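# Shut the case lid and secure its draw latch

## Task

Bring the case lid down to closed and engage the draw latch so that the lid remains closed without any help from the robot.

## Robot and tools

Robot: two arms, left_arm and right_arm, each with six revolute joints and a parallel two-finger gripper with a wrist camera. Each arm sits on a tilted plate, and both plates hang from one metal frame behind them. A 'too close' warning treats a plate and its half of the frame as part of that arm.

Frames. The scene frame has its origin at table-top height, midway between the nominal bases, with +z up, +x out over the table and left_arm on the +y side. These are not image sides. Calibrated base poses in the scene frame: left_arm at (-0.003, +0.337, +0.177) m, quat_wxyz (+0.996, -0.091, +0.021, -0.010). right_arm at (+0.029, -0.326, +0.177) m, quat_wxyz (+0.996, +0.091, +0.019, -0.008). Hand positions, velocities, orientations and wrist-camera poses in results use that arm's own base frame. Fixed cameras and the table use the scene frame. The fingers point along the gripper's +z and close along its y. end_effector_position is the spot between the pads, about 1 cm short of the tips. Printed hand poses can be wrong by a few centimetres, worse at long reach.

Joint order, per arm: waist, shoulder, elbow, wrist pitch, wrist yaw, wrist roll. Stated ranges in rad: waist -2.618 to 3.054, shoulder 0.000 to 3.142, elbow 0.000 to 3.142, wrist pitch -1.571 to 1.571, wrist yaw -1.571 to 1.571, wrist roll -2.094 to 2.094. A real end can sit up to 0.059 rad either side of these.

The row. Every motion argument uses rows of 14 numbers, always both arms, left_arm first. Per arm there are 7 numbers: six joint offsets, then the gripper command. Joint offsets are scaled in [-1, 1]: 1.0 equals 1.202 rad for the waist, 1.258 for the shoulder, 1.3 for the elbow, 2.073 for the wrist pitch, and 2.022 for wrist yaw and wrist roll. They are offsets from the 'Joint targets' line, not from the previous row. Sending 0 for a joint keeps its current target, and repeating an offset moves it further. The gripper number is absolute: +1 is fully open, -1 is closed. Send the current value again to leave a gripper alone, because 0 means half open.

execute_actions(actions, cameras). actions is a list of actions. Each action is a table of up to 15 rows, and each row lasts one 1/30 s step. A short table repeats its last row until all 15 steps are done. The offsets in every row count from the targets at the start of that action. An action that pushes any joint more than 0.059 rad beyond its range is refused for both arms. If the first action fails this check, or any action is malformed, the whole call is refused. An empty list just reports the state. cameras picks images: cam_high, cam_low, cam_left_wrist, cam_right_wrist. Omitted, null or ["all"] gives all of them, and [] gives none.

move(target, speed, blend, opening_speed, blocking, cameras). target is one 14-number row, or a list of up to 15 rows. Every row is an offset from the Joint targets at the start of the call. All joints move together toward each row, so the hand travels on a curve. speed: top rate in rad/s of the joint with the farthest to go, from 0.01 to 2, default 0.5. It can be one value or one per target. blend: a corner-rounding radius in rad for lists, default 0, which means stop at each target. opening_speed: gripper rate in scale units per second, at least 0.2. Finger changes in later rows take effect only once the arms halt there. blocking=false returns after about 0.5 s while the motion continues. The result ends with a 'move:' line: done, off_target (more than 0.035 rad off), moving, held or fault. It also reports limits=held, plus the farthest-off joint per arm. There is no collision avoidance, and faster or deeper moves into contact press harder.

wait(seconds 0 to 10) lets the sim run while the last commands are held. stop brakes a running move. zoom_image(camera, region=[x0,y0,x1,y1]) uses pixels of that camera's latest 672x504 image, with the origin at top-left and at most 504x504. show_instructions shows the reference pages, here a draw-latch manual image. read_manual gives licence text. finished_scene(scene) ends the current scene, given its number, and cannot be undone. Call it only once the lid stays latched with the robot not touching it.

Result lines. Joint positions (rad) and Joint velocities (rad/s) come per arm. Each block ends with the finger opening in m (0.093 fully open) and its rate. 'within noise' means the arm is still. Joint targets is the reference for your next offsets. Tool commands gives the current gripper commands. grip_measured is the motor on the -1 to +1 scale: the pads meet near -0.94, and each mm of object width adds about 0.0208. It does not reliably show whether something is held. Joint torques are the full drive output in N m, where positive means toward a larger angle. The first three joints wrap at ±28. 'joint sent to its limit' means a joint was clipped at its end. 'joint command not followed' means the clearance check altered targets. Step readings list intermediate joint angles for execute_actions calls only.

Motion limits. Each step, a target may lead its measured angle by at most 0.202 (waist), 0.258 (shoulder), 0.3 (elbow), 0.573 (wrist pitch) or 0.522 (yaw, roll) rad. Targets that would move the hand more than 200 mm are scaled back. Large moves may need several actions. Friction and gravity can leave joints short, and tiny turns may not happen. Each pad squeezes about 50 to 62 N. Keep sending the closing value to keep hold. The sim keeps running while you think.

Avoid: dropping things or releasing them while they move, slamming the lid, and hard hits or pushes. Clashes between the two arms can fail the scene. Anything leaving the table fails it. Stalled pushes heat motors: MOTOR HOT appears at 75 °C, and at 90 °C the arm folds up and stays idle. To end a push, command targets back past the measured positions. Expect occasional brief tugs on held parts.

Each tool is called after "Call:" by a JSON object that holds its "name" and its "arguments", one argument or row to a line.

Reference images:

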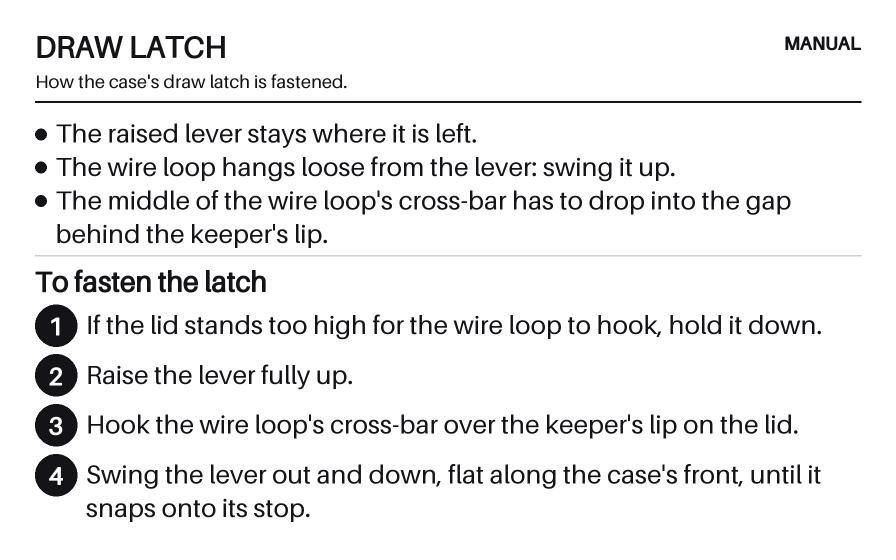

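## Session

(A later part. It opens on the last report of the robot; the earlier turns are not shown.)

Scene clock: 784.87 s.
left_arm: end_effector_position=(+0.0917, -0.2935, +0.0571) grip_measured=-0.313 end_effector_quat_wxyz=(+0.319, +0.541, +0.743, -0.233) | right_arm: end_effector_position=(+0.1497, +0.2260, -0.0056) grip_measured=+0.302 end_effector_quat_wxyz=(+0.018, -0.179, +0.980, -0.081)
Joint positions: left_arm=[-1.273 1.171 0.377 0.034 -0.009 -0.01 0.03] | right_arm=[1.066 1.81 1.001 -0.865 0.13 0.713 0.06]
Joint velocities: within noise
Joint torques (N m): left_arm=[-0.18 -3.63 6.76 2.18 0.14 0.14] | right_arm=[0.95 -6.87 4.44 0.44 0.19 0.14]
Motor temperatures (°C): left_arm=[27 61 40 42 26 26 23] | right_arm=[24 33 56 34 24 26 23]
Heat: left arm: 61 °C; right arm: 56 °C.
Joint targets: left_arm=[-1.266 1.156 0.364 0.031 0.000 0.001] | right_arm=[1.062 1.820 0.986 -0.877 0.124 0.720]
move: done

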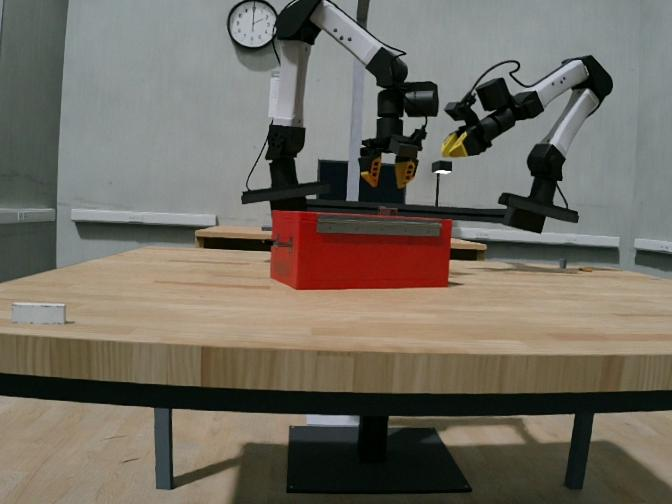

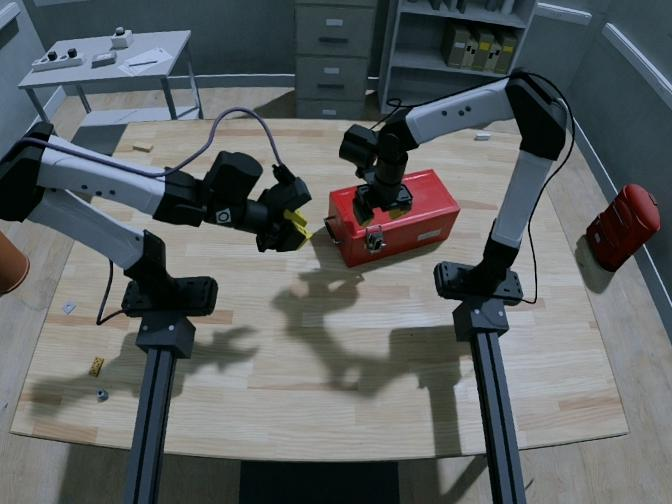

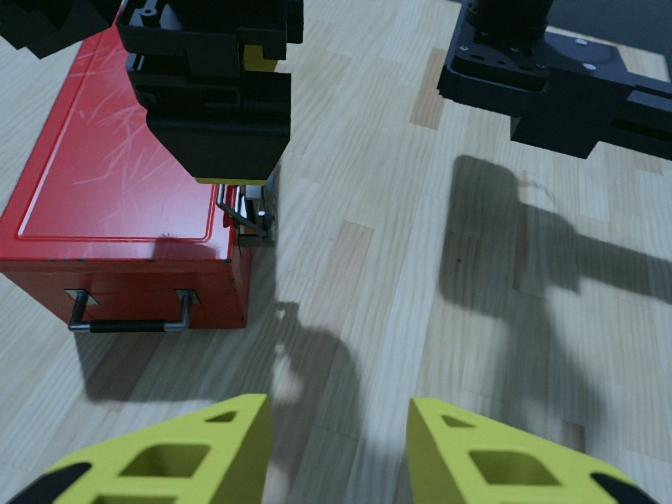

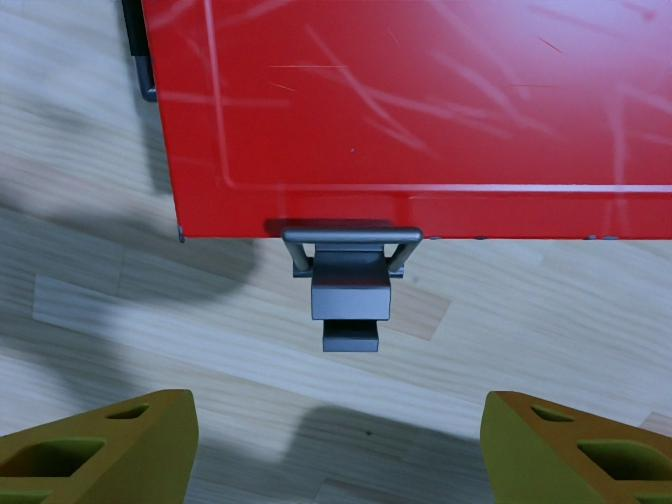

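Call:
{"name": "move", "arguments": {
  "target": [0,0,0,0,0,0,-0.314,0.0283,0.0095,-0.1415,0.1032,-0.0015,0.0148,0.3],
  "speed": 0.3,
  "cameras": ["cam_right_wrist","cam_left_wrist"]
}}

Call:
{"name": "zoom_image", "arguments": {
  "camera": "cam_right_wrist",
  "region": [200, 150, 500, 450]
}}

Scene clock: 823.30 s.
left_arm: end_effector_position=(+0.0917, -0.2934, +0.0571) grip_measured=-0.313 end_effector_quat_wxyz=(+0.318, +0.541, +0.743, -0.233) | right_arm: end_effector_position=(+0.1308, +0.2040, -0.0451) grip_measured=+0.302 end_effector_quat_wxyz=(+0.019, -0.177, +0.981, -0.082)
Joint positions: left_arm=[-1.273 1.171 0.377 0.033 -0.009 -0.01 0.03] | right_arm=[1.09 1.821 0.815 -0.672 0.13 0.741 0.06]
Joint velocities: within noise
Joint torques (N m): left_arm=[-0.23 -3.62 6.8 2.2 0.14 0.14] | right_arm=[1.43 -6.2 4.07 0.63 0.16 0.15]
Motor temperatures (°C): left_arm=[27 50 39 43 26 26 23] | right_arm=[24 34 51 31 24 26 23]
Heat: left arm: 50 °C; right arm: 51 °C.
Joint targets: left_arm=[-1.266 1.156 0.364 0.031 0.000 0.000] | right_arm=[1.096 1.832 0.802 -0.663 0.121 0.750]
move: done
Images, in order (width x height): cam_left_wrist 672x504, cam_right_wrist 672x504.

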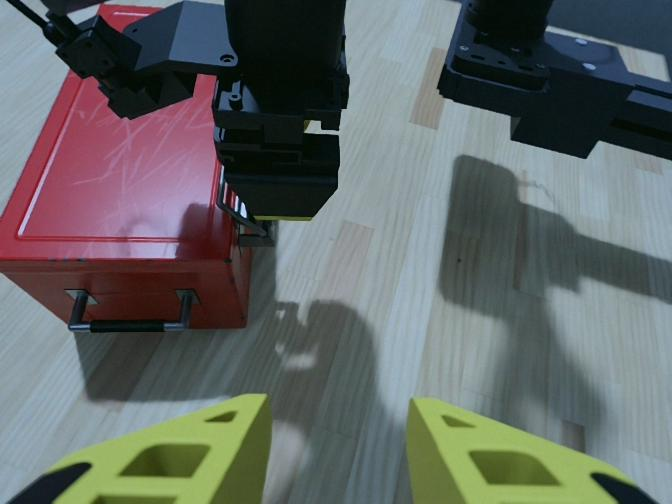

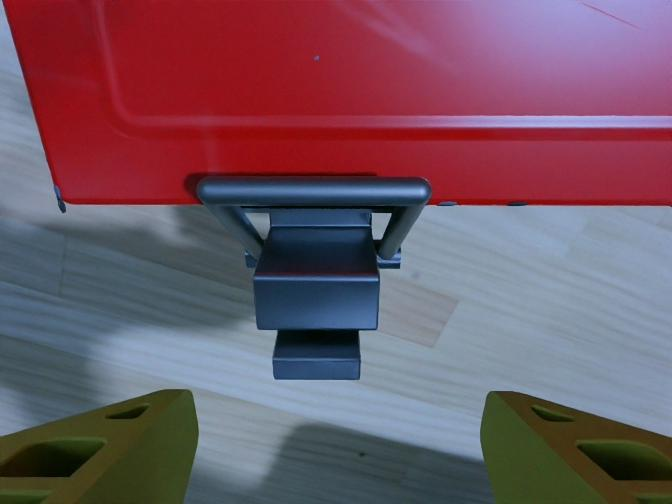

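Scaled by 1.680 from the camera's 672x504 image, which has a finer 960x720 frame.

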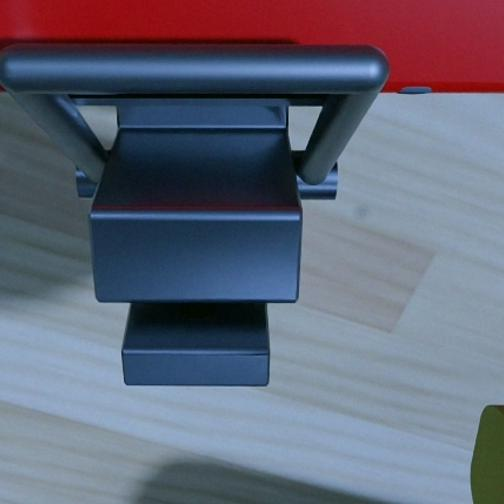

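Call:
{"name": "move", "arguments": {
  "target": [0,0,0,0,0,0,-0.314,-0.0283,0.0493,0.0369,0.0227,0.0005,-0.0198,0.3],
  "speed": 0.2,
  "cameras": ["cam_right_wrist","cam_left_wrist"]
}}

Scene clock: 852.83 s.
left_arm: end_effector_position=(+0.0917, -0.2934, +0.0571) grip_measured=-0.313 end_effector_quat_wxyz=(+0.318, +0.541, +0.743, -0.233) | right_arm: end_effector_position=(+0.1383, +0.2066, -0.0581) grip_measured=+0.302 end_effector_quat_wxyz=(+0.016, -0.177, +0.981, -0.083)
Joint positions: left_arm=[-1.273 1.171 0.377 0.033 -0.009 -0.01 0.03] | right_arm=[1.069 1.881 0.827 -0.625 0.13 0.719 0.06]
Joint velocities: within noise
Joint torques (N m): left_arm=[-0.21 -3.63 6.79 2.2 0.13 0.14] | right_arm=[0.58 -6.52 6.63 0.66 0.17 0.07]
Motor temperatures (°C): left_arm=[27 47 39 43 26 26 23] | right_arm=[24 34 48 30 24 26 23]
Heat: left arm: 47 °C; right arm: 48 °C.
Joint targets: left_arm=[-1.266 1.156 0.364 0.031 0.000 0.000] | right_arm=[1.062 1.894 0.850 -0.615 0.122 0.710]
move: done
Images, in order (width x height): cam_left_wrist 672x504, cam_right_wrist 672x504.

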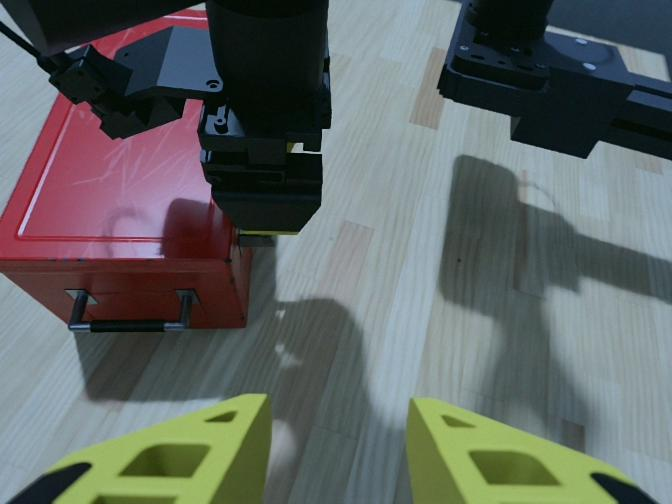

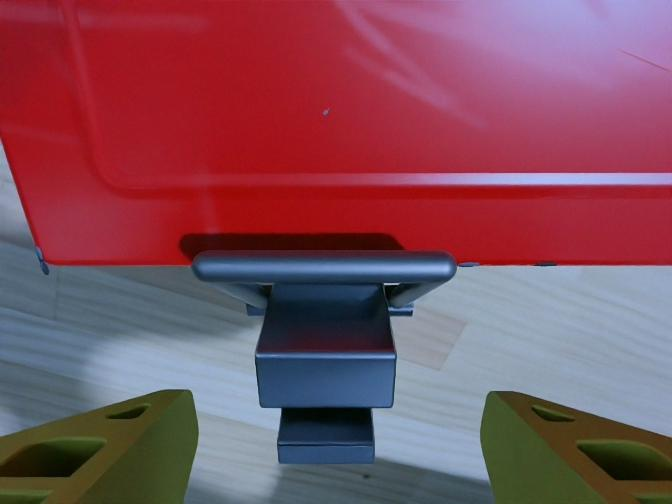

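Call:
{"name": "move", "arguments": {
  "target": [0,0,0,0,0,0,-0.314,0,0,0,0,0,0,-0.8],
  "opening_speed": 0.8,
  "cameras": ["cam_right_wrist","cam_left_wrist"]
}}

Call:
{"name": "zoom_image", "arguments": {
  "camera": "cam_right_wrist",
  "region": [180, 230, 500, 504]
}}

Scene clock: 858.90 s.
left_arm: end_effector_position=(+0.0917, -0.2934, +0.0571) grip_measured=-0.313 end_effector_quat_wxyz=(+0.318, +0.541, +0.743, -0.233) | right_arm: end_effector_position=(+0.1380, +0.2089, -0.0585) grip_measured=-0.615 end_effector_quat_wxyz=(+0.016, -0.177, +0.981, -0.077)
Joint positions: left_arm=[-1.273 1.171 0.377 0.033 -0.009 -0.009 0.03] | right_arm=[1.069 1.881 0.827 -0.617 0.121 0.717 0.016]
Joint velocities: within noise
Joint torques (N m): left_arm=[-0.2 -3.64 6.82 2.2 0.14 0.14] | right_arm=[0.57 -6.54 6.64 0.59 0.25 0.03]
Motor temperatures (°C): left_arm=[27 47 39 44 26 26 23] | right_arm=[24 34 49 30 24 26 23]
Heat: left arm: 47 °C; right arm: 49 °C.
Joint targets: left_arm=[-1.266 1.156 0.364 0.031 0.000 0.001] | right_arm=[1.062 1.894 0.850 -0.616 0.121 0.710]
move: done
Images, in order (width x height): cam_left_wrist 672x504, cam_right_wrist 672x504.

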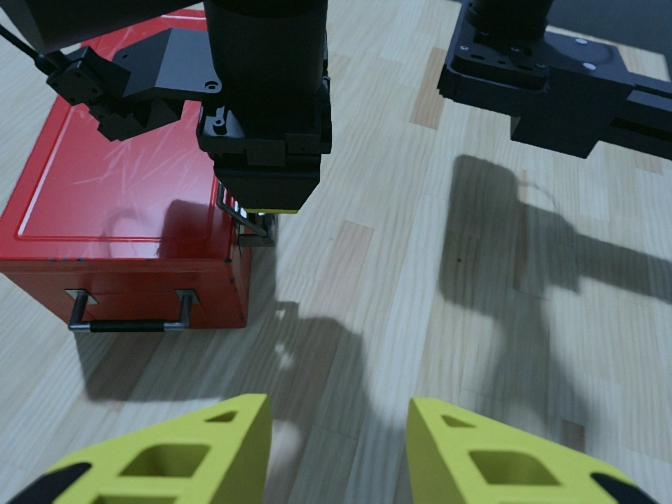

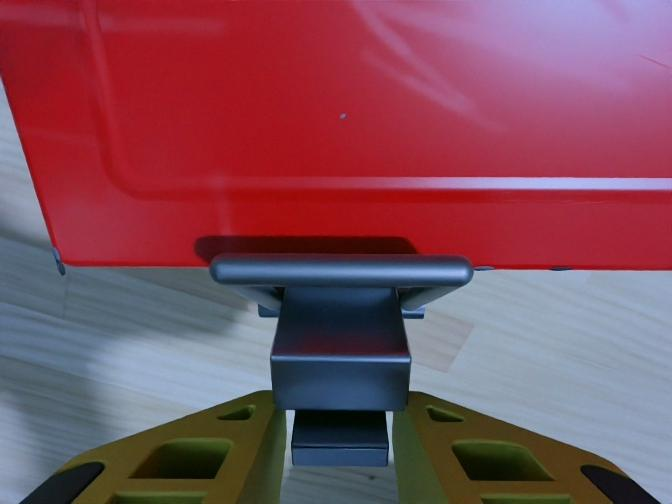

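Scaled by 1.575 from the camera's 672x504 image, which has a finer 960x720 frame.

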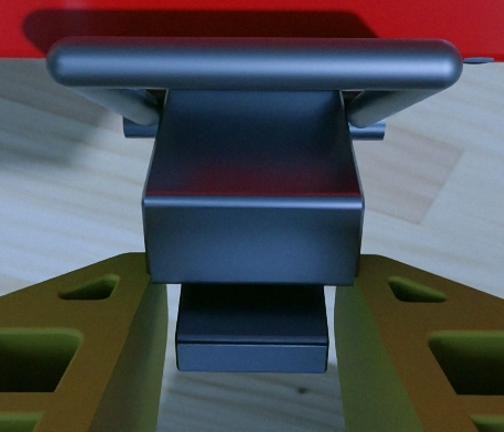

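Call:
{"name": "move", "arguments": {
  "target": [
    [0,0,0,0,0,0,-0.314,0,0,0,0,0,0,-0.1],
    [0,0,0,0,0,0,-0.314,0.0216,-0.0278,-0.0408,0.0063,0.0005,0.0148,-0.1]
  ],
  "speed": 0.2,
  "opening_speed": 1.0,
  "cameras": ["cam_right_wrist"]
}}

Scene clock: 870.20 s.
left_arm: end_effector_position=(+0.0917, -0.2934, +0.0570) grip_measured=-0.313 end_effector_quat_wxyz=(+0.318, +0.541, +0.743, -0.233) | right_arm: end_effector_position=(+0.1324, +0.2060, -0.0611) grip_measured=-0.102 end_effector_quat_wxyz=(+0.013, -0.178, +0.981, -0.081)
Joint positions: left_arm=[-1.273 1.171 0.377 0.033 -0.009 -0.009 0.03] | right_arm=[1.083 1.881 0.81 -0.611 0.121 0.73 0.04]
Joint velocities: within noise
Joint torques (N m): left_arm=[-0.2 -3.64 6.79 2.2 0.14 0.14] | right_arm=[1.43 -9.98 3.78 0.66 0.27 0.15]
Motor temperatures (°C): left_arm=[27 46 39 44 26 26 23] | right_arm=[24 33 50 30 24 26 23]
Heat: left arm: 46 °C; right arm: 50 °C.
Joint targets: left_arm=[-1.266 1.156 0.364 0.031 0.000 0.001] | right_arm=[1.088 1.859 0.797 -0.602 0.122 0.740]
move: done
Images, in order (width x height): cam_right_wrist 672x504.

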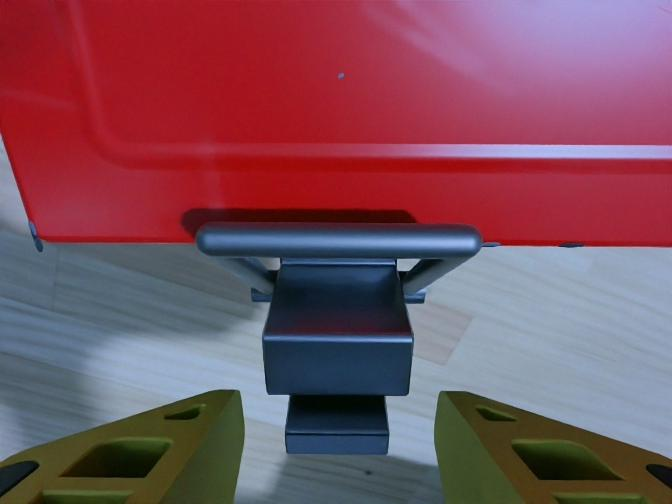

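Call:
{"name": "move", "arguments": {
  "target": [0,0,0,0,0,0,-0.314,0,0,0,0,0,0,-0.8],
  "opening_speed": 0.8,
  "cameras": ["cam_right_wrist"]
}}

Scene clock: 875.43 s.
left_arm: end_effector_position=(+0.0917, -0.2934, +0.0570) grip_measured=-0.313 end_effector_quat_wxyz=(+0.318, +0.541, +0.743, -0.233) | right_arm: end_effector_position=(+0.1323, +0.2066, -0.0611) grip_measured=-0.728 end_effector_quat_wxyz=(+0.014, -0.178, +0.981, -0.080)
Joint positions: left_arm=[-1.273 1.171 0.377 0.033 -0.009 -0.009 0.03] | right_arm=[1.084 1.881 0.81 -0.609 0.121 0.732 0.01]
Joint velocities: within noise
Joint torques (N m): left_arm=[-0.2 -3.64 6.76 2.2 0.13 0.14] | right_arm=[1.36 -9.98 3.79 0.64 0.27 0.16]
Motor temperatures (°C): left_arm=[27 46 39 44 26 26 23] | right_arm=[24 34 49 30 24 26 23]
Heat: left arm: 46 °C; right arm: 49 °C.
Joint targets: left_arm=[-1.266 1.156 0.364 0.031 0.000 0.001] | right_arm=[1.088 1.859 0.797 -0.602 0.123 0.740]
move: done
Images, in order (width x height): cam_right_wrist 672x504.

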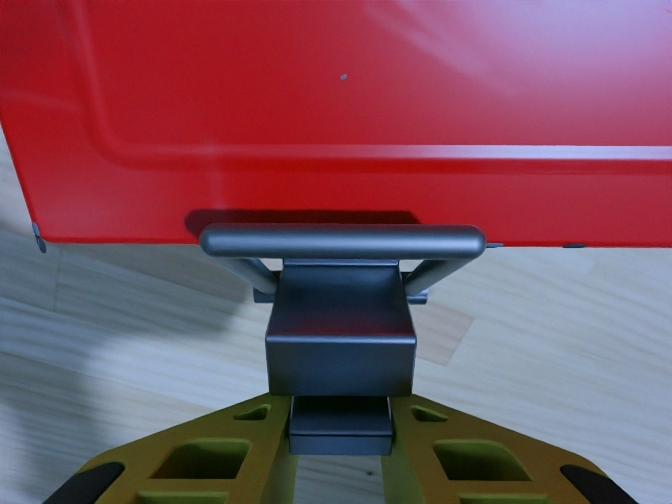

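Call:
{"name": "move", "arguments": {
  "target": [
    [0,0,0,0,0,0,-0.314,0.0566,-0.0262,-0.0777,0.0342,0,0.0346,-0.8],
    [0,0,0,0,0,0,-0.314,0.0799,0.0199,-0.1169,0.068,0,0.049,-0.8]
  ],
  "speed": 0.12,
  "blend": 0.01,
  "cameras": ["cam_right_wrist","cam_left_wrist"]
}}

Call:
{"name": "zoom_image", "arguments": {
  "camera": "cam_right_wrist",
  "region": [180, 200, 500, 504]
}}

Scene clock: 888.67 s.
left_arm: end_effector_position=(+0.0917, -0.2934, +0.0570) grip_measured=-0.313 end_effector_quat_wxyz=(+0.318, +0.541, +0.743, -0.233) | right_arm: end_effector_position=(+0.0989, +0.1914, -0.0783) grip_measured=-0.728 end_effector_quat_wxyz=(+0.022, -0.181, +0.980, -0.080)
Joint positions: left_arm=[-1.273 1.171 0.377 0.033 -0.009 -0.009 0.03] | right_arm=[1.19 1.858 0.667 -0.492 0.123 0.832 0.01]
Joint velocities: within noise
Joint torques (N m): left_arm=[-0.2 -3.64 6.76 2.19 0.13 0.13] | right_arm=[0.39 -4.29 2.76 0.94 0.26 0.15]
Motor temperatures (°C): left_arm=[27 46 39 44 26 26 23] | right_arm=[24 35 48 29 24 26 24]
Heat: left arm: 46 °C; right arm: 48 °C.
Joint targets: left_arm=[-1.266 1.156 0.364 0.031 0.000 0.001] | right_arm=[1.184 1.884 0.645 -0.461 0.123 0.839]
move: done
Images, in order (width x height): cam_left_wrist 672x504, cam_right_wrist 672x504.

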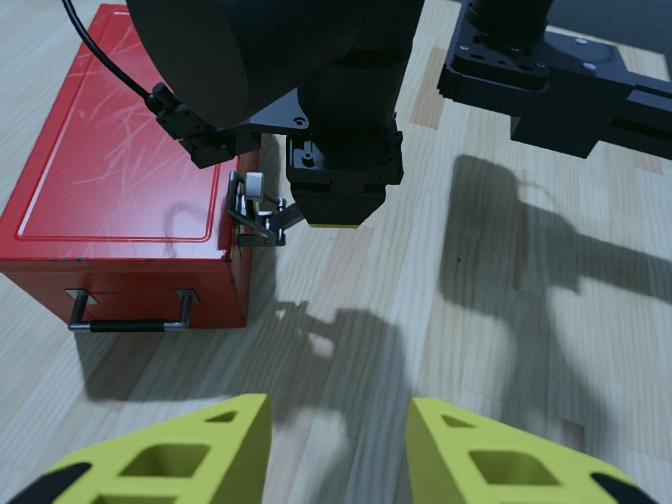

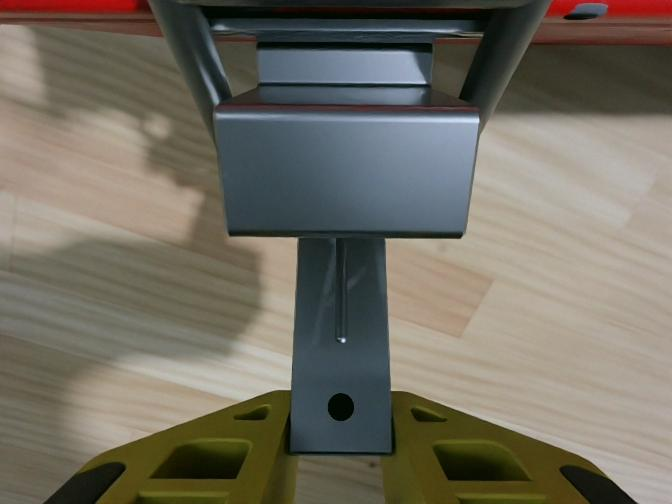

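Scaled by 1.575 from the camera's 672x504 image, which has a finer 960x720 frame.

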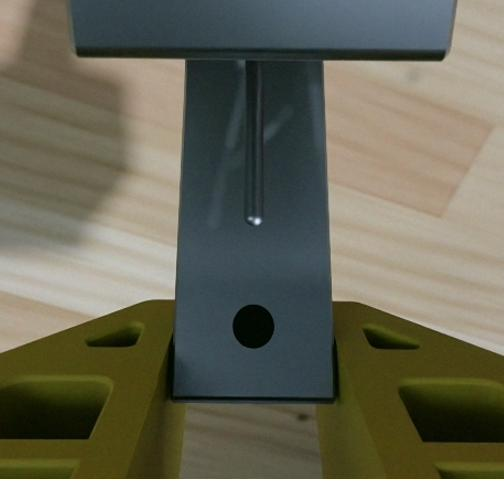

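Call:
{"name": "zoom_image", "arguments": {
  "camera": "cam_left_wrist",
  "region": [200, 130, 360, 270]
}}

Scaled by 3.150 from the camera's 672x504 image, which has a finer 960x720 frame.

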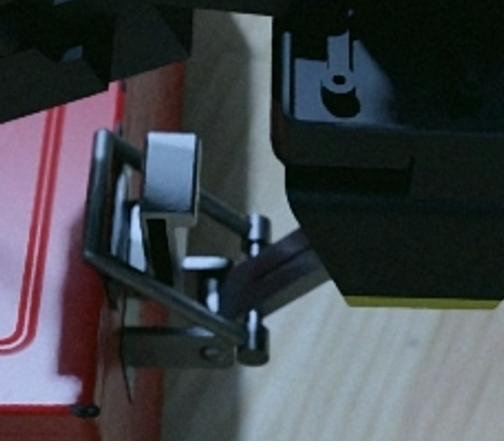

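Call:
{"name": "move", "arguments": {
  "target": [
    [0,0,0,0,0,0,-0.314,0.005,0.0469,-0.0346,0.0502,0,0.0059,-0.8],
    [0,0,0,0,0,0,-0.314,-0.0042,0.1002,-0.0477,0.0917,0,-0.0049,-0.8]
  ],
  "speed": 0.12,
  "blend": 0.01,
  "cameras": ["cam_right_wrist","cam_left_wrist"]
}}

Call:
{"name": "zoom_image", "arguments": {
  "camera": "cam_left_wrist",
  "region": [200, 130, 360, 270]
}}

Scene clock: 897.57 s.
left_arm: end_effector_position=(+0.0917, -0.2934, +0.0570) grip_measured=-0.313 end_effector_quat_wxyz=(+0.318, +0.541, +0.743, -0.233) | right_arm: end_effector_position=(+0.0858, +0.1796, -0.1102) grip_measured=-0.728 end_effector_quat_wxyz=(+0.000, -0.180, +0.980, -0.079)
Joint positions: left_arm=[-1.273 1.171 0.377 0.033 -0.009 -0.009 0.03] | right_arm=[1.196 1.968 0.603 -0.341 0.084 0.838 0.01]
Joint velocities: within noise
Joint torques (N m): left_arm=[-0.2 -3.62 6.79 2.19 0.14 0.14] | right_arm=[-0.46 -2.78 2.11 1.35 0.66 0]
Motor temperatures (°C): left_arm=[27 45 39 44 26 26 23] | right_arm=[24 34 47 29 24 26 24]
Heat: left arm: 45 °C; right arm: 47 °C.
Joint targets: left_arm=[-1.266 1.156 0.364 0.031 0.000 0.001] | right_arm=[1.179 2.010 0.583 -0.271 0.123 0.829]
move: off_target (right_arm); right_arm: the wrist pitch is farthest, 0.070 rad from its target
Images, in order (width x height): cam_left_wrist 672x504, cam_right_wrist 672x504.

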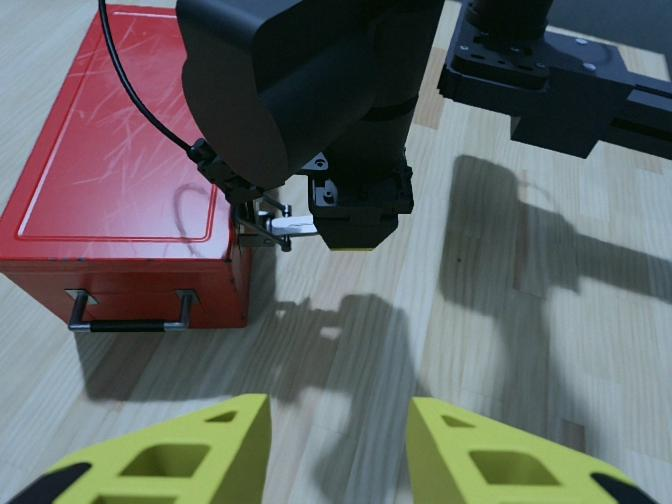

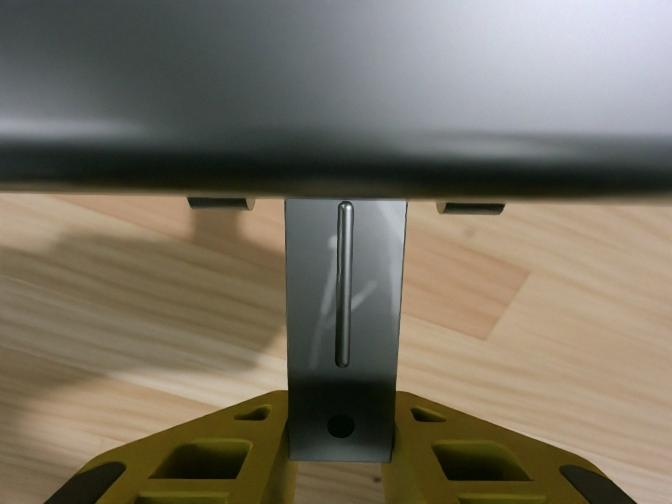

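Scaled by 3.150 from the camera's 672x504 image, which has a finer 960x720 frame.

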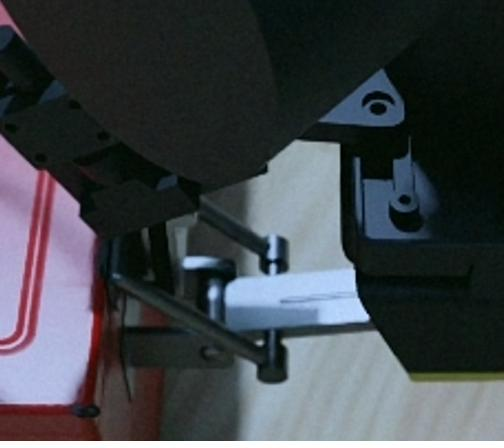

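Call:
{"name": "move", "arguments": {
  "target": [
    [0,0,0,0,0,0,-0.314,0,0,0,0,0,0,-0.2],
    [0,0,0,0,0,0,-0.314,0.012,-0.2,0.028,-0.14,-0.01,0,-0.2],
    [0,0,0,0,0,0,-0.314,-0.7,-0.5,0.1,-0.1,0,0,-0.2]
  ],
  "speed": [0.3,0.25,1.0],
  "cameras": ["cam_right_wrist","cam_left_wrist"]
}}

Call:
{"name": "zoom_image", "arguments": {
  "camera": "cam_left_wrist",
  "region": [200, 130, 360, 270]
}}

Scene clock: 939.07 s.
left_arm: end_effector_position=(+0.0917, -0.2934, +0.0570) grip_measured=-0.313 end_effector_quat_wxyz=(+0.318, +0.541, +0.743, -0.233) | right_arm: end_effector_position=(+0.2795, +0.0789, +0.0372) grip_measured=-0.202 end_effector_quat_wxyz=(+0.191, +0.250, +0.948, +0.059)
Joint positions: left_arm=[-1.273 1.171 0.377 0.033 -0.009 -0.009 0.03] | right_arm=[0.342 1.393 0.69 -0.482 0.116 0.835 0.036]
Joint velocities: within noise
Joint torques (N m): left_arm=[-0.2 -3.63 6.78 2.2 0.13 0.14] | right_arm=[0.77 -6.65 7.86 1.52 0.27 0.01]
Motor temperatures (°C): left_arm=[27 44 39 44 26 26 23] | right_arm=[24 32 45 30 24 26 25]
Heat: left arm: 44 °C; right arm: 45 °C.
Joint targets: left_arm=[-1.266 1.156 0.364 0.031 0.000 0.000] | right_arm=[0.338 1.381 0.713 -0.479 0.123 0.829]
move: done
Images, in order (width x height): cam_left_wrist 672x504, cam_right_wrist 672x504.

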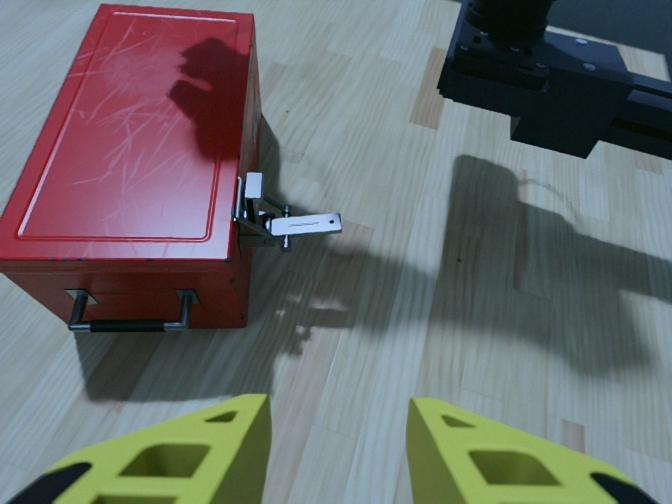

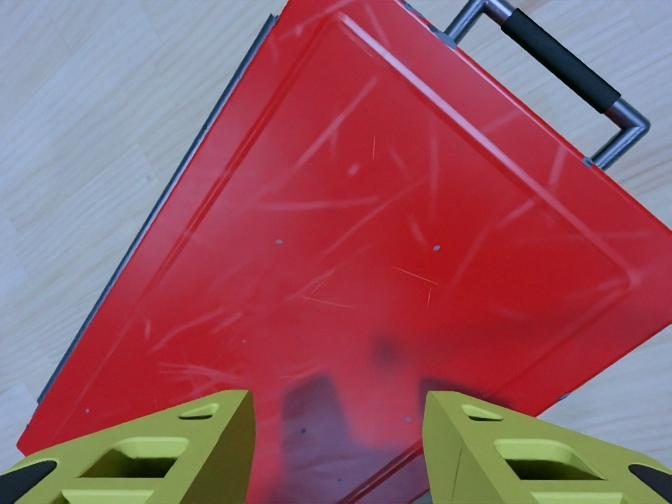

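Scaled by 3.150 from the camera's 672x504 image, which has a finer 960x720 frame.

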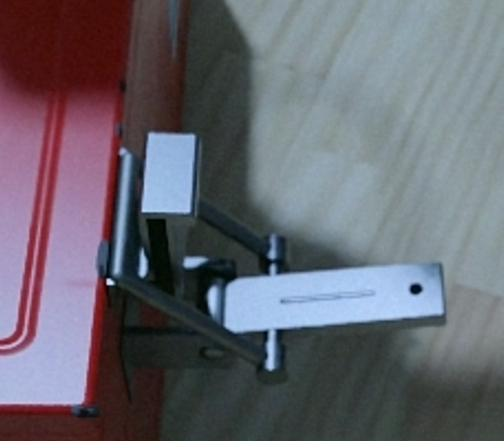

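Call:
{"name": "move", "arguments": {
  "target": [-0.158,0.83,0.979,-0.2537,-0.3338,0.7814,-1,-0.78,-0.1,0.1,0,0,0,-0.2],
  "speed": 0.9,
  "cameras": []
}}

Call:
{"name": "move", "arguments": {
  "target": [0,0.31,0,0,0,0,-1,0,0,0,0,0,0,-0.2],
  "speed": 0.3
}}

Call:
{"name": "zoom_image", "arguments": {
  "camera": "cam_left_wrist",
  "region": [180, 200, 500, 504]
}}

Scene clock: 974.47 s.
left_arm: end_effector_position=(+0.1641, -0.4895, +0.0588) grip_measured=-0.991 end_effector_quat_wxyz=(+0.209, +0.911, +0.134, +0.330) | right_arm: end_effector_position=(+0.2631, -0.2017, +0.1166) grip_measured=-0.202 end_effector_quat_wxyz=(+0.314, +0.636, +0.705, -0.018)
Joint positions: left_arm=[-1.45 2.187 1.591 -0.488 -0.666 1.57 0] | right_arm=[-0.595 1.272 0.815 -0.482 0.117 0.835 0.036]
Joint velocities: within noise
Joint torques (N m): left_arm=[-1.74 -9.96 12.34 1.6 -0.31 0.09] | right_arm=[0.4 -7.97 8.66 1.72 0.3 0]
Motor temperatures (°C): left_arm=[27 44 40 44 26 26 23] | right_arm=[24 33 48 30 24 26 24]
Heat: left arm: 44 °C; right arm: 48 °C.
Joint targets: left_arm=[-1.455 2.200 1.637 -0.495 -0.675 1.580] | right_arm=[-0.600 1.255 0.843 -0.479 0.123 0.829]
move: off_target (left_arm); left_arm: the elbow is farthest, 0.045 rad from its target
No camera images: "cameras" was empty.

Scene clock: 976.13 s.
left_arm: end_effector_position=(+0.1577, -0.4352, -0.1209) grip_measured=-0.991 end_effector_quat_wxyz=(+0.028, +0.941, +0.073, +0.329) | right_arm: end_effector_position=(+0.2631, -0.2017, +0.1166) grip_measured=-0.202 end_effector_quat_wxyz=(+0.314, +0.636, +0.705, -0.018)
Joint positions: left_arm=[-1.45 2.58 1.603 -0.492 -0.667 1.571 0] | right_arm=[-0.595 1.272 0.815 -0.482 0.117 0.835 0.036]
Joint velocities: within noise
Joint torques (N m): left_arm=[-1.76 -11.9 9.8 0.97 -0.35 0.11] | right_arm=[0.39 -7.98 8.66 1.72 0.3 0]
Motor temperatures (°C): left_arm=[27 45 40 44 26 26 23] | right_arm=[24 33 49 30 24 26 24]
Heat: left arm: 45 °C; right arm: 49 °C.
Joint targets: left_arm=[-1.455 2.590 1.637 -0.495 -0.675 1.580] | right_arm=[-0.600 1.255 0.843 -0.479 0.123 0.829]
move: done

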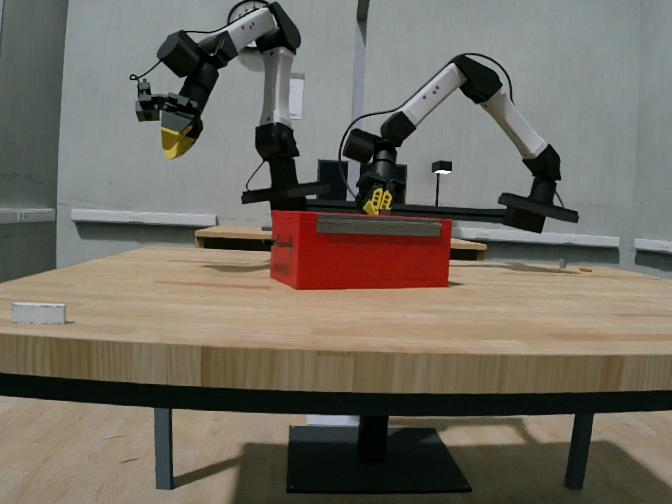

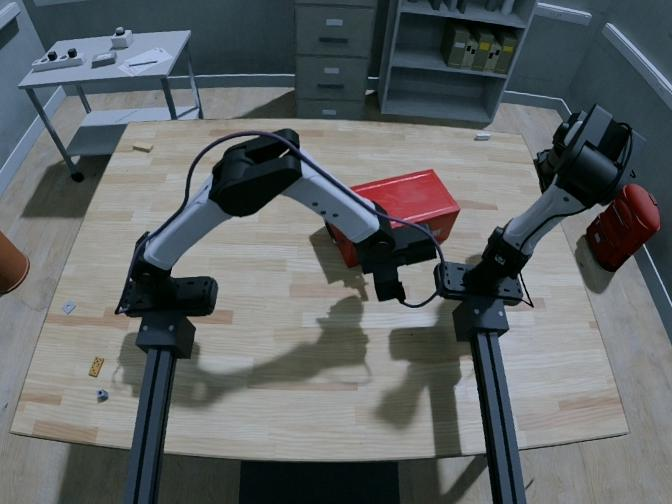

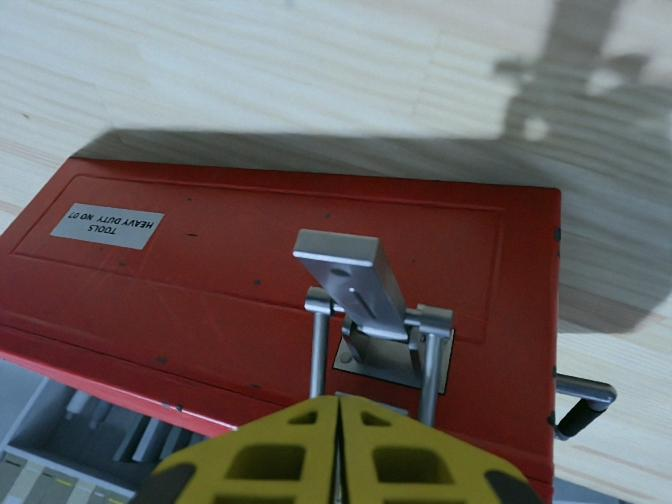

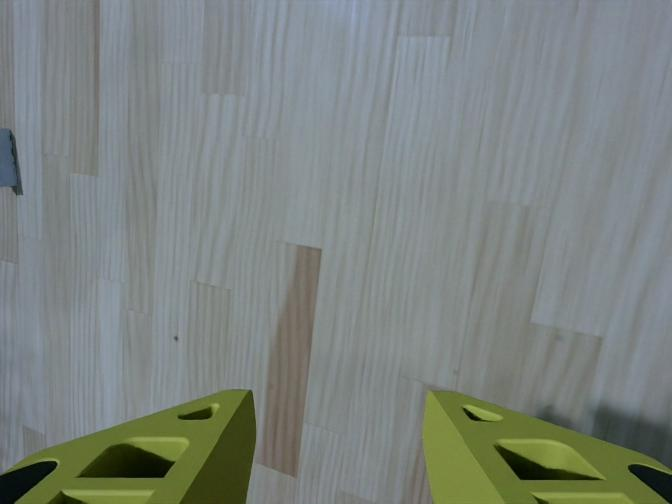

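Scaled by 1.575 from the camera's 672x504 image, which has a finer 960x720 frame.

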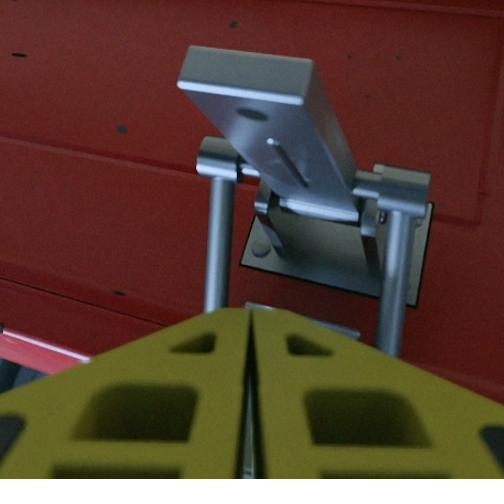

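Call:
{"name": "move", "arguments": {
  "target": [
    [0.0092,0.0628,0.01,0.0434,0.0025,0,-1,0,0,0,0,0,0,-0.2],
    [0.0116,0.1081,0.0085,0.0733,0.0049,0.0035,-1,0,0,0,0,0,0,-0.2]
  ],
  "speed": 0.12,
  "blend": 0.01,
  "cameras": ["cam_left_wrist"]
}}

Scene clock: 990.93 s.
left_arm: end_effector_position=(+0.1581, -0.4329, -0.1660) grip_measured=-0.991 end_effector_quat_wxyz=(+0.030, +0.940, +0.072, +0.332) | right_arm: end_effector_position=(+0.2631, -0.2017, +0.1166) grip_measured=-0.202 end_effector_quat_wxyz=(+0.314, +0.636, +0.705, -0.018)
Joint positions: left_arm=[-1.45 2.698 1.616 -0.38 -0.672 1.577 0] | right_arm=[-0.595 1.272 0.815 -0.482 0.117 0.835 0.036]
Joint velocities: within noise
Joint torques (N m): left_arm=[-0.55 -10.63 9.25 1.47 -0.21 0.13] | right_arm=[0.39 -7.97 8.66 1.72 0.3 0]
Motor temperatures (°C): left_arm=[27 51 43 41 26 26 23] | right_arm=[24 34 51 31 24 26 24]
Heat: left arm: 51 °C; right arm: 51 °C.
Joint targets: left_arm=[-1.441 2.726 1.648 -0.343 -0.665 1.588] | right_arm=[-0.600 1.255 0.843 -0.479 0.123 0.829]
move: off_target (left_arm); left_arm: the wrist pitch is farthest, 0.037 rad from its target
Images, in order (width x height): cam_left_wrist 672x504.

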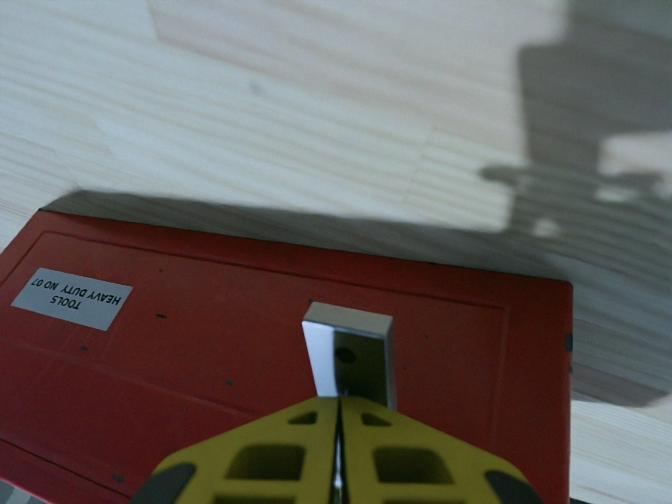

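Call:
{"name": "move", "arguments": {
  "target": [
    [0.0133,0.0588,0.0015,0.0449,0.004,0.0049,-1,0,0,0,0,0,0,-0.2],
    [0.0466,0.0628,-0.0292,0.0714,0.0074,0.0208,-1,0,0,0,0,0,0,-0.2]
  ],
  "speed": 0.12,
  "blend": 0.01,
  "cameras": ["cam_left_wrist"]
}}

Scene clock: 997.50 s.
left_arm: end_effector_position=(+0.1726, -0.4559, -0.1859) grip_measured=-0.991 end_effector_quat_wxyz=(+0.088, +0.938, +0.091, +0.324) | right_arm: end_effector_position=(+0.2631, -0.2017, +0.1166) grip_measured=-0.202 end_effector_quat_wxyz=(+0.314, +0.636, +0.705, -0.018)
Joint positions: left_arm=[-1.418 2.761 1.634 -0.191 -0.643 1.616 0] | right_arm=[-0.595 1.272 0.815 -0.482 0.117 0.835 0.036]
Joint velocities: within noise
Joint torques (N m): left_arm=[1.36 -9.54 3.79 1.25 -0.31 0.16] | right_arm=[0.39 -7.98 8.66 1.72 0.3 0.01]
Motor temperatures (°C): left_arm=[27 53 42 41 26 26 23] | right_arm=[24 34 52 31 24 26 23]
Heat: left arm: 53 °C; right arm: 52 °C.
Joint targets: left_arm=[-1.386 2.805 1.610 -0.195 -0.650 1.630] | right_arm=[-0.600 1.255 0.843 -0.479 0.123 0.829]
move: off_target (left_arm); left_arm: the shoulder is farthest, 0.044 rad from its target
Images, in order (width x height): cam_left_wrist 672x504.

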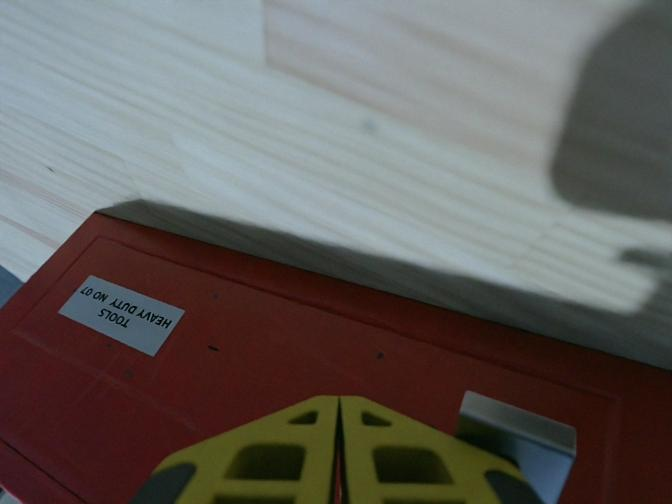

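Call:
{"name": "move", "arguments": {
  "target": [-0.0948,-0.0191,0.0785,-0.1037,-0.0138,-0.0495,-1,0,0,0,0,0,0,-0.2],
  "speed": 0.25,
  "cameras": ["cam_left_wrist"]
}}

Scene clock: 1008.73 s.
left_arm: end_effector_position=(+0.1385, -0.4482, -0.1797) grip_measured=-0.991 end_effector_quat_wxyz=(+0.046, +0.940, +0.067, +0.332) | right_arm: end_effector_position=(+0.2631, -0.2017, +0.1166) grip_measured=-0.202 end_effector_quat_wxyz=(+0.314, +0.636, +0.705, -0.018)
Joint positions: left_arm=[-1.498 2.761 1.684 -0.381 -0.677 1.541 0] | right_arm=[-0.595 1.272 0.815 -0.482 0.117 0.835 0.036]
Joint velocities: within noise
Joint torques (N m): left_arm=[-1.39 -11.63 8.95 0.69 -0.31 -0.11] | right_arm=[0.39 -7.98 8.66 1.72 0.3 0]
Motor temperatures (°C): left_arm=[27 55 41 40 26 26 23] | right_arm=[24 35 53 31 24 26 23]
Heat: left arm: 55 °C; right arm: 53 °C.
Joint targets: left_arm=[-1.500 2.781 1.712 -0.410 -0.678 1.529] | right_arm=[-0.600 1.255 0.843 -0.479 0.123 0.829]
move: done
Images, in order (width x height): cam_left_wrist 672x504.

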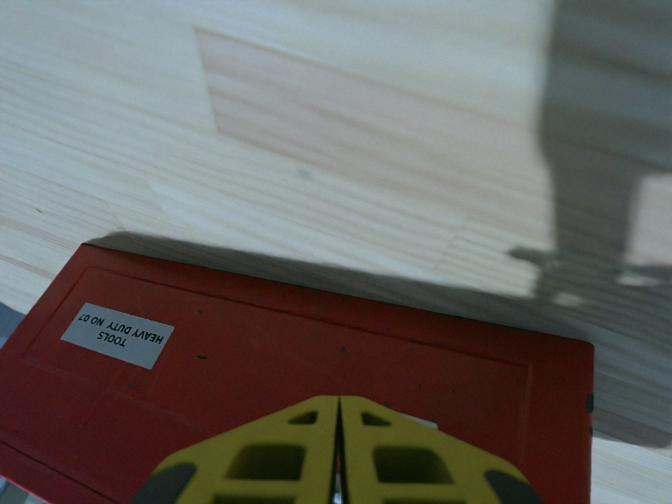

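Call:
{"name": "move", "arguments": {
  "target": [
    [0,-0.1598,0,0,0,0,-1,0,0,0,0,0,0,-0.2],
    [0.0491,-0.1423,-0.0815,-0.0043,0.0119,0.0272,-1,0,0,0,0,0,0,-0.2]
  ],
  "speed": 0.2,
  "cameras": ["cam_left_wrist"]
}}

Scene clock: 1022.97 s.
left_arm: end_effector_position=(+0.1606, -0.4414, -0.1417) grip_measured=-0.991 end_effector_quat_wxyz=(+0.043, +0.940, +0.081, +0.328) | right_arm: end_effector_position=(+0.2631, -0.2017, +0.1166) grip_measured=-0.202 end_effector_quat_wxyz=(+0.314, +0.636, +0.705, -0.018)
Joint positions: left_arm=[-1.444 2.638 1.616 -0.413 -0.662 1.573 0] | right_arm=[-0.595 1.272 0.815 -0.482 0.117 0.835 0.036]
Joint velocities: within noise
Joint torques (N m): left_arm=[-1.03 -16.29 5.45 1 -0.2 0.12] | right_arm=[0.4 -7.98 8.66 1.72 0.3 0.01]
Motor temperatures (°C): left_arm=[27 61 41 39 26 26 23] | right_arm=[24 35 54 31 24 26 23]
Heat: left arm: 61 °C; right arm: 54 °C.
Joint targets: left_arm=[-1.441 2.602 1.606 -0.419 -0.654 1.584] | right_arm=[-0.600 1.255 0.843 -0.479 0.123 0.829]
move: off_target (left_arm); left_arm: the shoulder is farthest, 0.036 rad from its target
Images, in order (width x height): cam_left_wrist 672x504.

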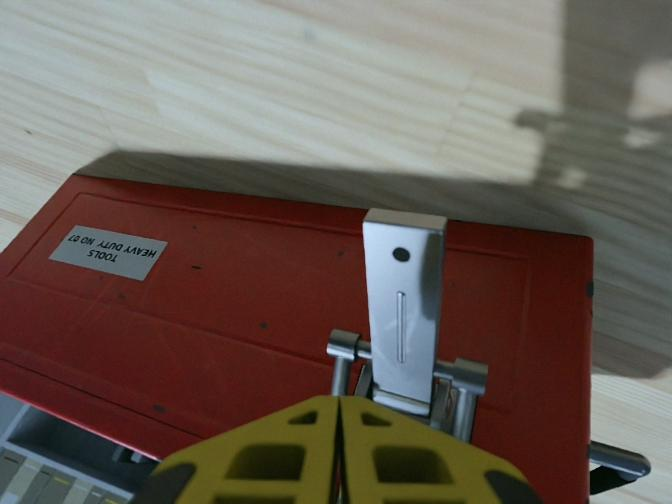

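Call:
{"name": "move", "arguments": {
  "target": [0,0.0978,-0.0085,0.0405,-0.005,0,-1,0,0,0,0,0,0,-0.2],
  "speed": 0.15,
  "cameras": ["cam_left_wrist"]
}}

Scene clock: 1032.47 s.
left_arm: end_effector_position=(+0.1603, -0.4328, -0.1662) grip_measured=-0.991 end_effector_quat_wxyz=(+0.034, +0.940, +0.077, +0.330) | right_arm: end_effector_position=(+0.2631, -0.2017, +0.1166) grip_measured=-0.202 end_effector_quat_wxyz=(+0.314, +0.636, +0.705, -0.018)
Joint positions: left_arm=[-1.444 2.695 1.609 -0.366 -0.668 1.575 0] | right_arm=[-0.595 1.272 0.815 -0.482 0.117 0.835 0.036]
Joint velocities: within noise
Joint torques (N m): left_arm=[-1.05 -10.43 4.82 1.41 -0.24 0.11] | right_arm=[0.39 -7.97 8.66 1.72 0.3 0]
Motor temperatures (°C): left_arm=[27 68 40 38 26 26 23] | right_arm=[24 35 54 31 24 26 23]
Heat: left arm: 68 °C; right arm: 54 °C.
Joint targets: left_arm=[-1.441 2.725 1.595 -0.335 -0.664 1.585] | right_arm=[-0.600 1.255 0.843 -0.479 0.123 0.829]
move: done
Images, in order (width x height): cam_left_wrist 672x504.

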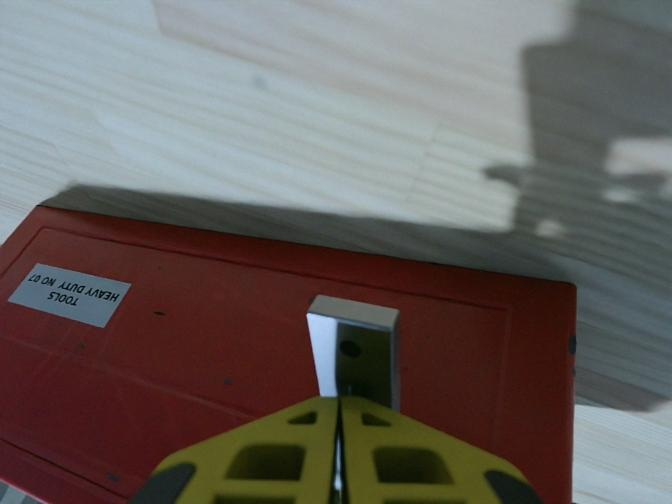

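Call:
{"name": "move", "arguments": {
  "target": [0.0116,0.058,-0.0038,0.04,0.0015,0.005,-1,0,0,0,0,0,0,-0.2],
  "speed": 0.15,
  "cameras": ["cam_left_wrist"]
}}

Scene clock: 1036.50 s.
left_arm: end_effector_position=(+0.1655, -0.4327, -0.1777) grip_measured=-0.991 end_effector_quat_wxyz=(+0.041, +0.932, +0.076, +0.351) | right_arm: end_effector_position=(+0.2631, -0.2017, +0.1166) grip_measured=-0.202 end_effector_quat_wxyz=(+0.314, +0.636, +0.705, -0.018)
Joint positions: left_arm=[-1.445 2.737 1.609 -0.303 -0.712 1.585 0] | right_arm=[-0.595 1.272 0.815 -0.482 0.117 0.835 0.036]
Joint velocities: within noise
Joint torques (N m): left_arm=[0.32 -7.69 4.18 1.69 0.19 0.12] | right_arm=[0.39 -7.98 8.66 1.72 0.3 0]
Motor temperatures (°C): left_arm=[27 67 40 38 26 26 23] | right_arm=[24 35 55 31 24 26 23]
Heat: left arm: 67 °C; right arm: 55 °C.
Joint targets: left_arm=[-1.427 2.798 1.590 -0.252 -0.661 1.595] | right_arm=[-0.600 1.255 0.843 -0.479 0.123 0.829]
move: off_target (left_arm); left_arm: the shoulder is farthest, 0.061 rad from its target
Images, in order (width x height): cam_left_wrist 672x504.

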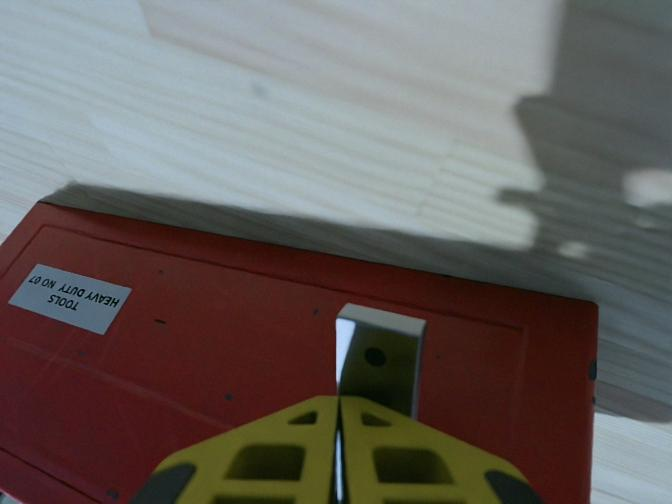

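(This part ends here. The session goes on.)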